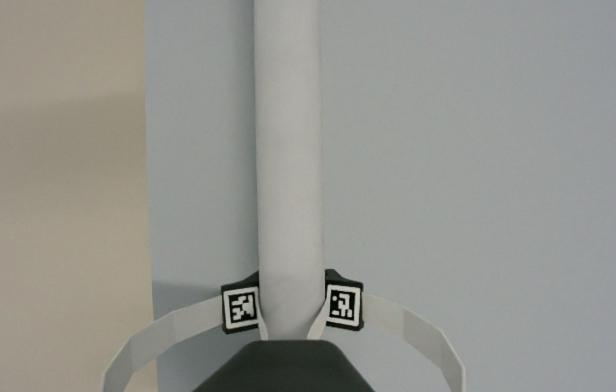

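Scene clock: 415.80 s.
move: r2 moving
r1: as last shown
r1.lidar_m: 1.03 0.78 0.75 0.79 0.80 0.77 0.82 1.19 2.03 2.13 3.06 2.54
r1.motor_effort: lift_m=+24(24) arm_m=+4(4) wheel_0=-2(3) wheel_1=-2(2) wheel_2=-1(1)
r1.servo_current: wrist_yaw_rad=72(72) wrist_pitch_rad=39(46) wrist_roll_rad=46(72) gripper_m=46(46)
r1.wrist_depth_mm: - - 1008 - - - - / - - 991 - - - - / - - 1008 - - - - / - - 1025 - - - - / - - 1042 - - - - / - - 191 - 188 - - / - 141 189 153 1863 1576 1808
r2.base_odometry: x=-3.583 y=-0.804 heading=-1.478
r2.turned_by_wheels: +0.001
r2.turned_by_imu: +0.002
r2.base_tilt: forward=-0.6 right=+0.1
r2.lidar_m: 0.65 1.29 2.15 2.12 2.49 4.17 2.77 3.09 2.61 2.36 1.28 0.72
r2.base_status: translate_m moving; strafe_m moving
r2.joint_positions: lift_m=+0.900 arm_m=+0.220 wrist_yaw_rad=-0.049 wrist_pitch_rad=+0.004 wrist_roll_rad=+0.001 gripper_m=-0.028
r2.joint_status: wrist_yaw_rad moving
r2.measured_speeds: translate_m=-0.041 strafe_m=-0.032 rotate_rad=-0.001 lift_m=+0.000 arm_m=+0.000 wrist_yaw_rad=+0.093 wrist_pitch_rad=+0.000 wrist_roll_rad=+0.000
r2.motor_effort: lift_m=+19(19) arm_m=-5(5) wheel_0=+7(10) wheel_1=-9(10) wheel_2=+21(22)
r2.servo_current: wrist_yaw_rad=78(85) wrist_pitch_rad=39(46) wrist_roll_rad=46(59) gripper_m=124(124)
r2.contact_limits: translate_m 0.8
r2.hand_pose: x=+0.6748 y=-0.1013 z=+1.0770 quat_wxyz=(+1.000, +0.001, +0.002, -0.024) (m; r2's base frame)
r2.wrist_depth_mm: - - 232 163 259 278 290 / - 226 233 164 260 278 291 / - 226 235 164 262 279 296 / - 228 236 167 264 285 297 / - 229 237 166 266 282 298 / - - 187 167 180 286 303 / - - 236 - 271 291 303
pictures: none
No camera images: "cameras" was empty.

Scene clock: 419.13 s.
earlier move: r2 done
r1.base_odometry: x=+0.000 y=+0.000 heading=+2.900
r1.turned_by_wheels: +0.000
r1.turned_by_imu: +0.000
r1.base_tilt: forward=-1.6 right=+1.3
r1.lidar_m: 1.03 0.78 0.75 0.81 0.81 0.76 0.83 1.19 2.01 2.15 3.06 2.54
r1.base_status: not commanded
r1.joint_positions: lift_m=+0.600 arm_m=+0.000 wrist_yaw_rad=+0.003 wrist_pitch_rad=+0.002 wrist_roll_rad=+0.000 gripper_m=+0.056
r1.joint_status: not commanded
r1.measured_speeds: all 0
r1.motor_effort: lift_m=+24(24) arm_m=+4(4) wheel_0=-3(3) wheel_1=-2(2) wheel_2=-1(1)
r1.servo_current: wrist_yaw_rad=59(72) wrist_pitch_rad=46(52) wrist_roll_rad=46(72) gripper_m=46(46)
r1.hand_pose: x=+0.4595 y=-0.0867 z=+0.7772 quat_wxyz=(+1.000, +0.000, +0.001, +0.001) (m; r1's base frame)
r1.wrist_depth_mm: - - - - - - - / - - - - - - - / - - - - - - - / - - - - - - - / - - - - - - - / - - 192 - 187 - - / - 141 991 154 1808 1708 1808
r2.base_odometry: x=-3.756 y=-0.624 heading=-1.475
r2.turned_by_wheels: +0.002
r2.turned_by_imu: +0.007
r2.base_tilt: forward=-0.6 right=+0.0
r2.lidar_m: 0.62 1.49 2.35 2.34 2.72 2.66 2.61 2.84 2.41 2.41 1.51 0.85
r2.base_status: done
r2.joint_positions: lift_m=+0.900 arm_m=+0.220 wrist_yaw_rad=+0.168 wrist_pitch_rad=+0.004 wrist_roll_rad=+0.001 gripper_m=-0.029
r2.joint_status: all done
r2.measured_speeds: all 0
r2.motor_effort: lift_m=+19(19) arm_m=-6(6) wheel_0=+22(24) wheel_1=+2(10) wheel_2=+23(25)
r2.servo_current: wrist_yaw_rad=98(111) wrist_pitch_rad=39(52) wrist_roll_rad=52(65) gripper_m=117(124)
r2.contact_limits: translate_m 0.8
r2.hand_pose: x=+0.6900 y=-0.0379 z=+1.0770 quat_wxyz=(+0.996, +0.000, +0.002, +0.084) (m; r2's base frame)
r2.wrist_depth_mm: - - 232 246 257 271 285 / - 227 232 247 259 271 285 / - 230 234 173 259 274 287 / - - 235 173 262 276 287 / - 233 236 166 264 277 290 / - 160 183 167 262 281 293 / - 144 240 - 263 285 294
wait: 3.33 of 6 s (r2 has come to rest)
pictures: r2_head_camera, r2_wrist_camera
Images, in order (width x height): r2_head_camera 420x560, r2_wrist_camera 616x392.

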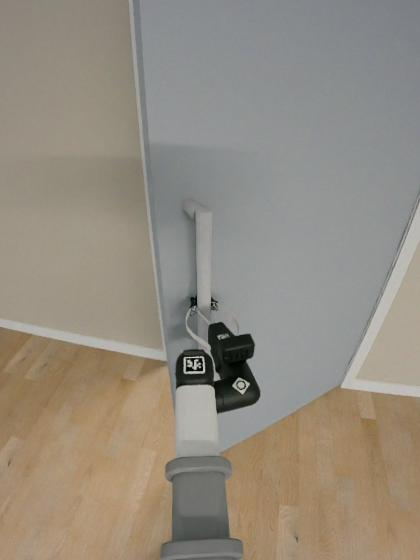

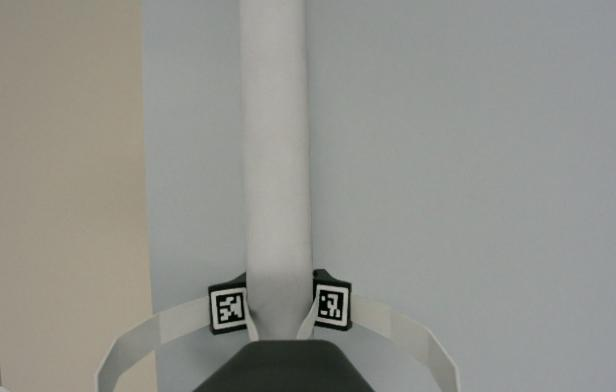

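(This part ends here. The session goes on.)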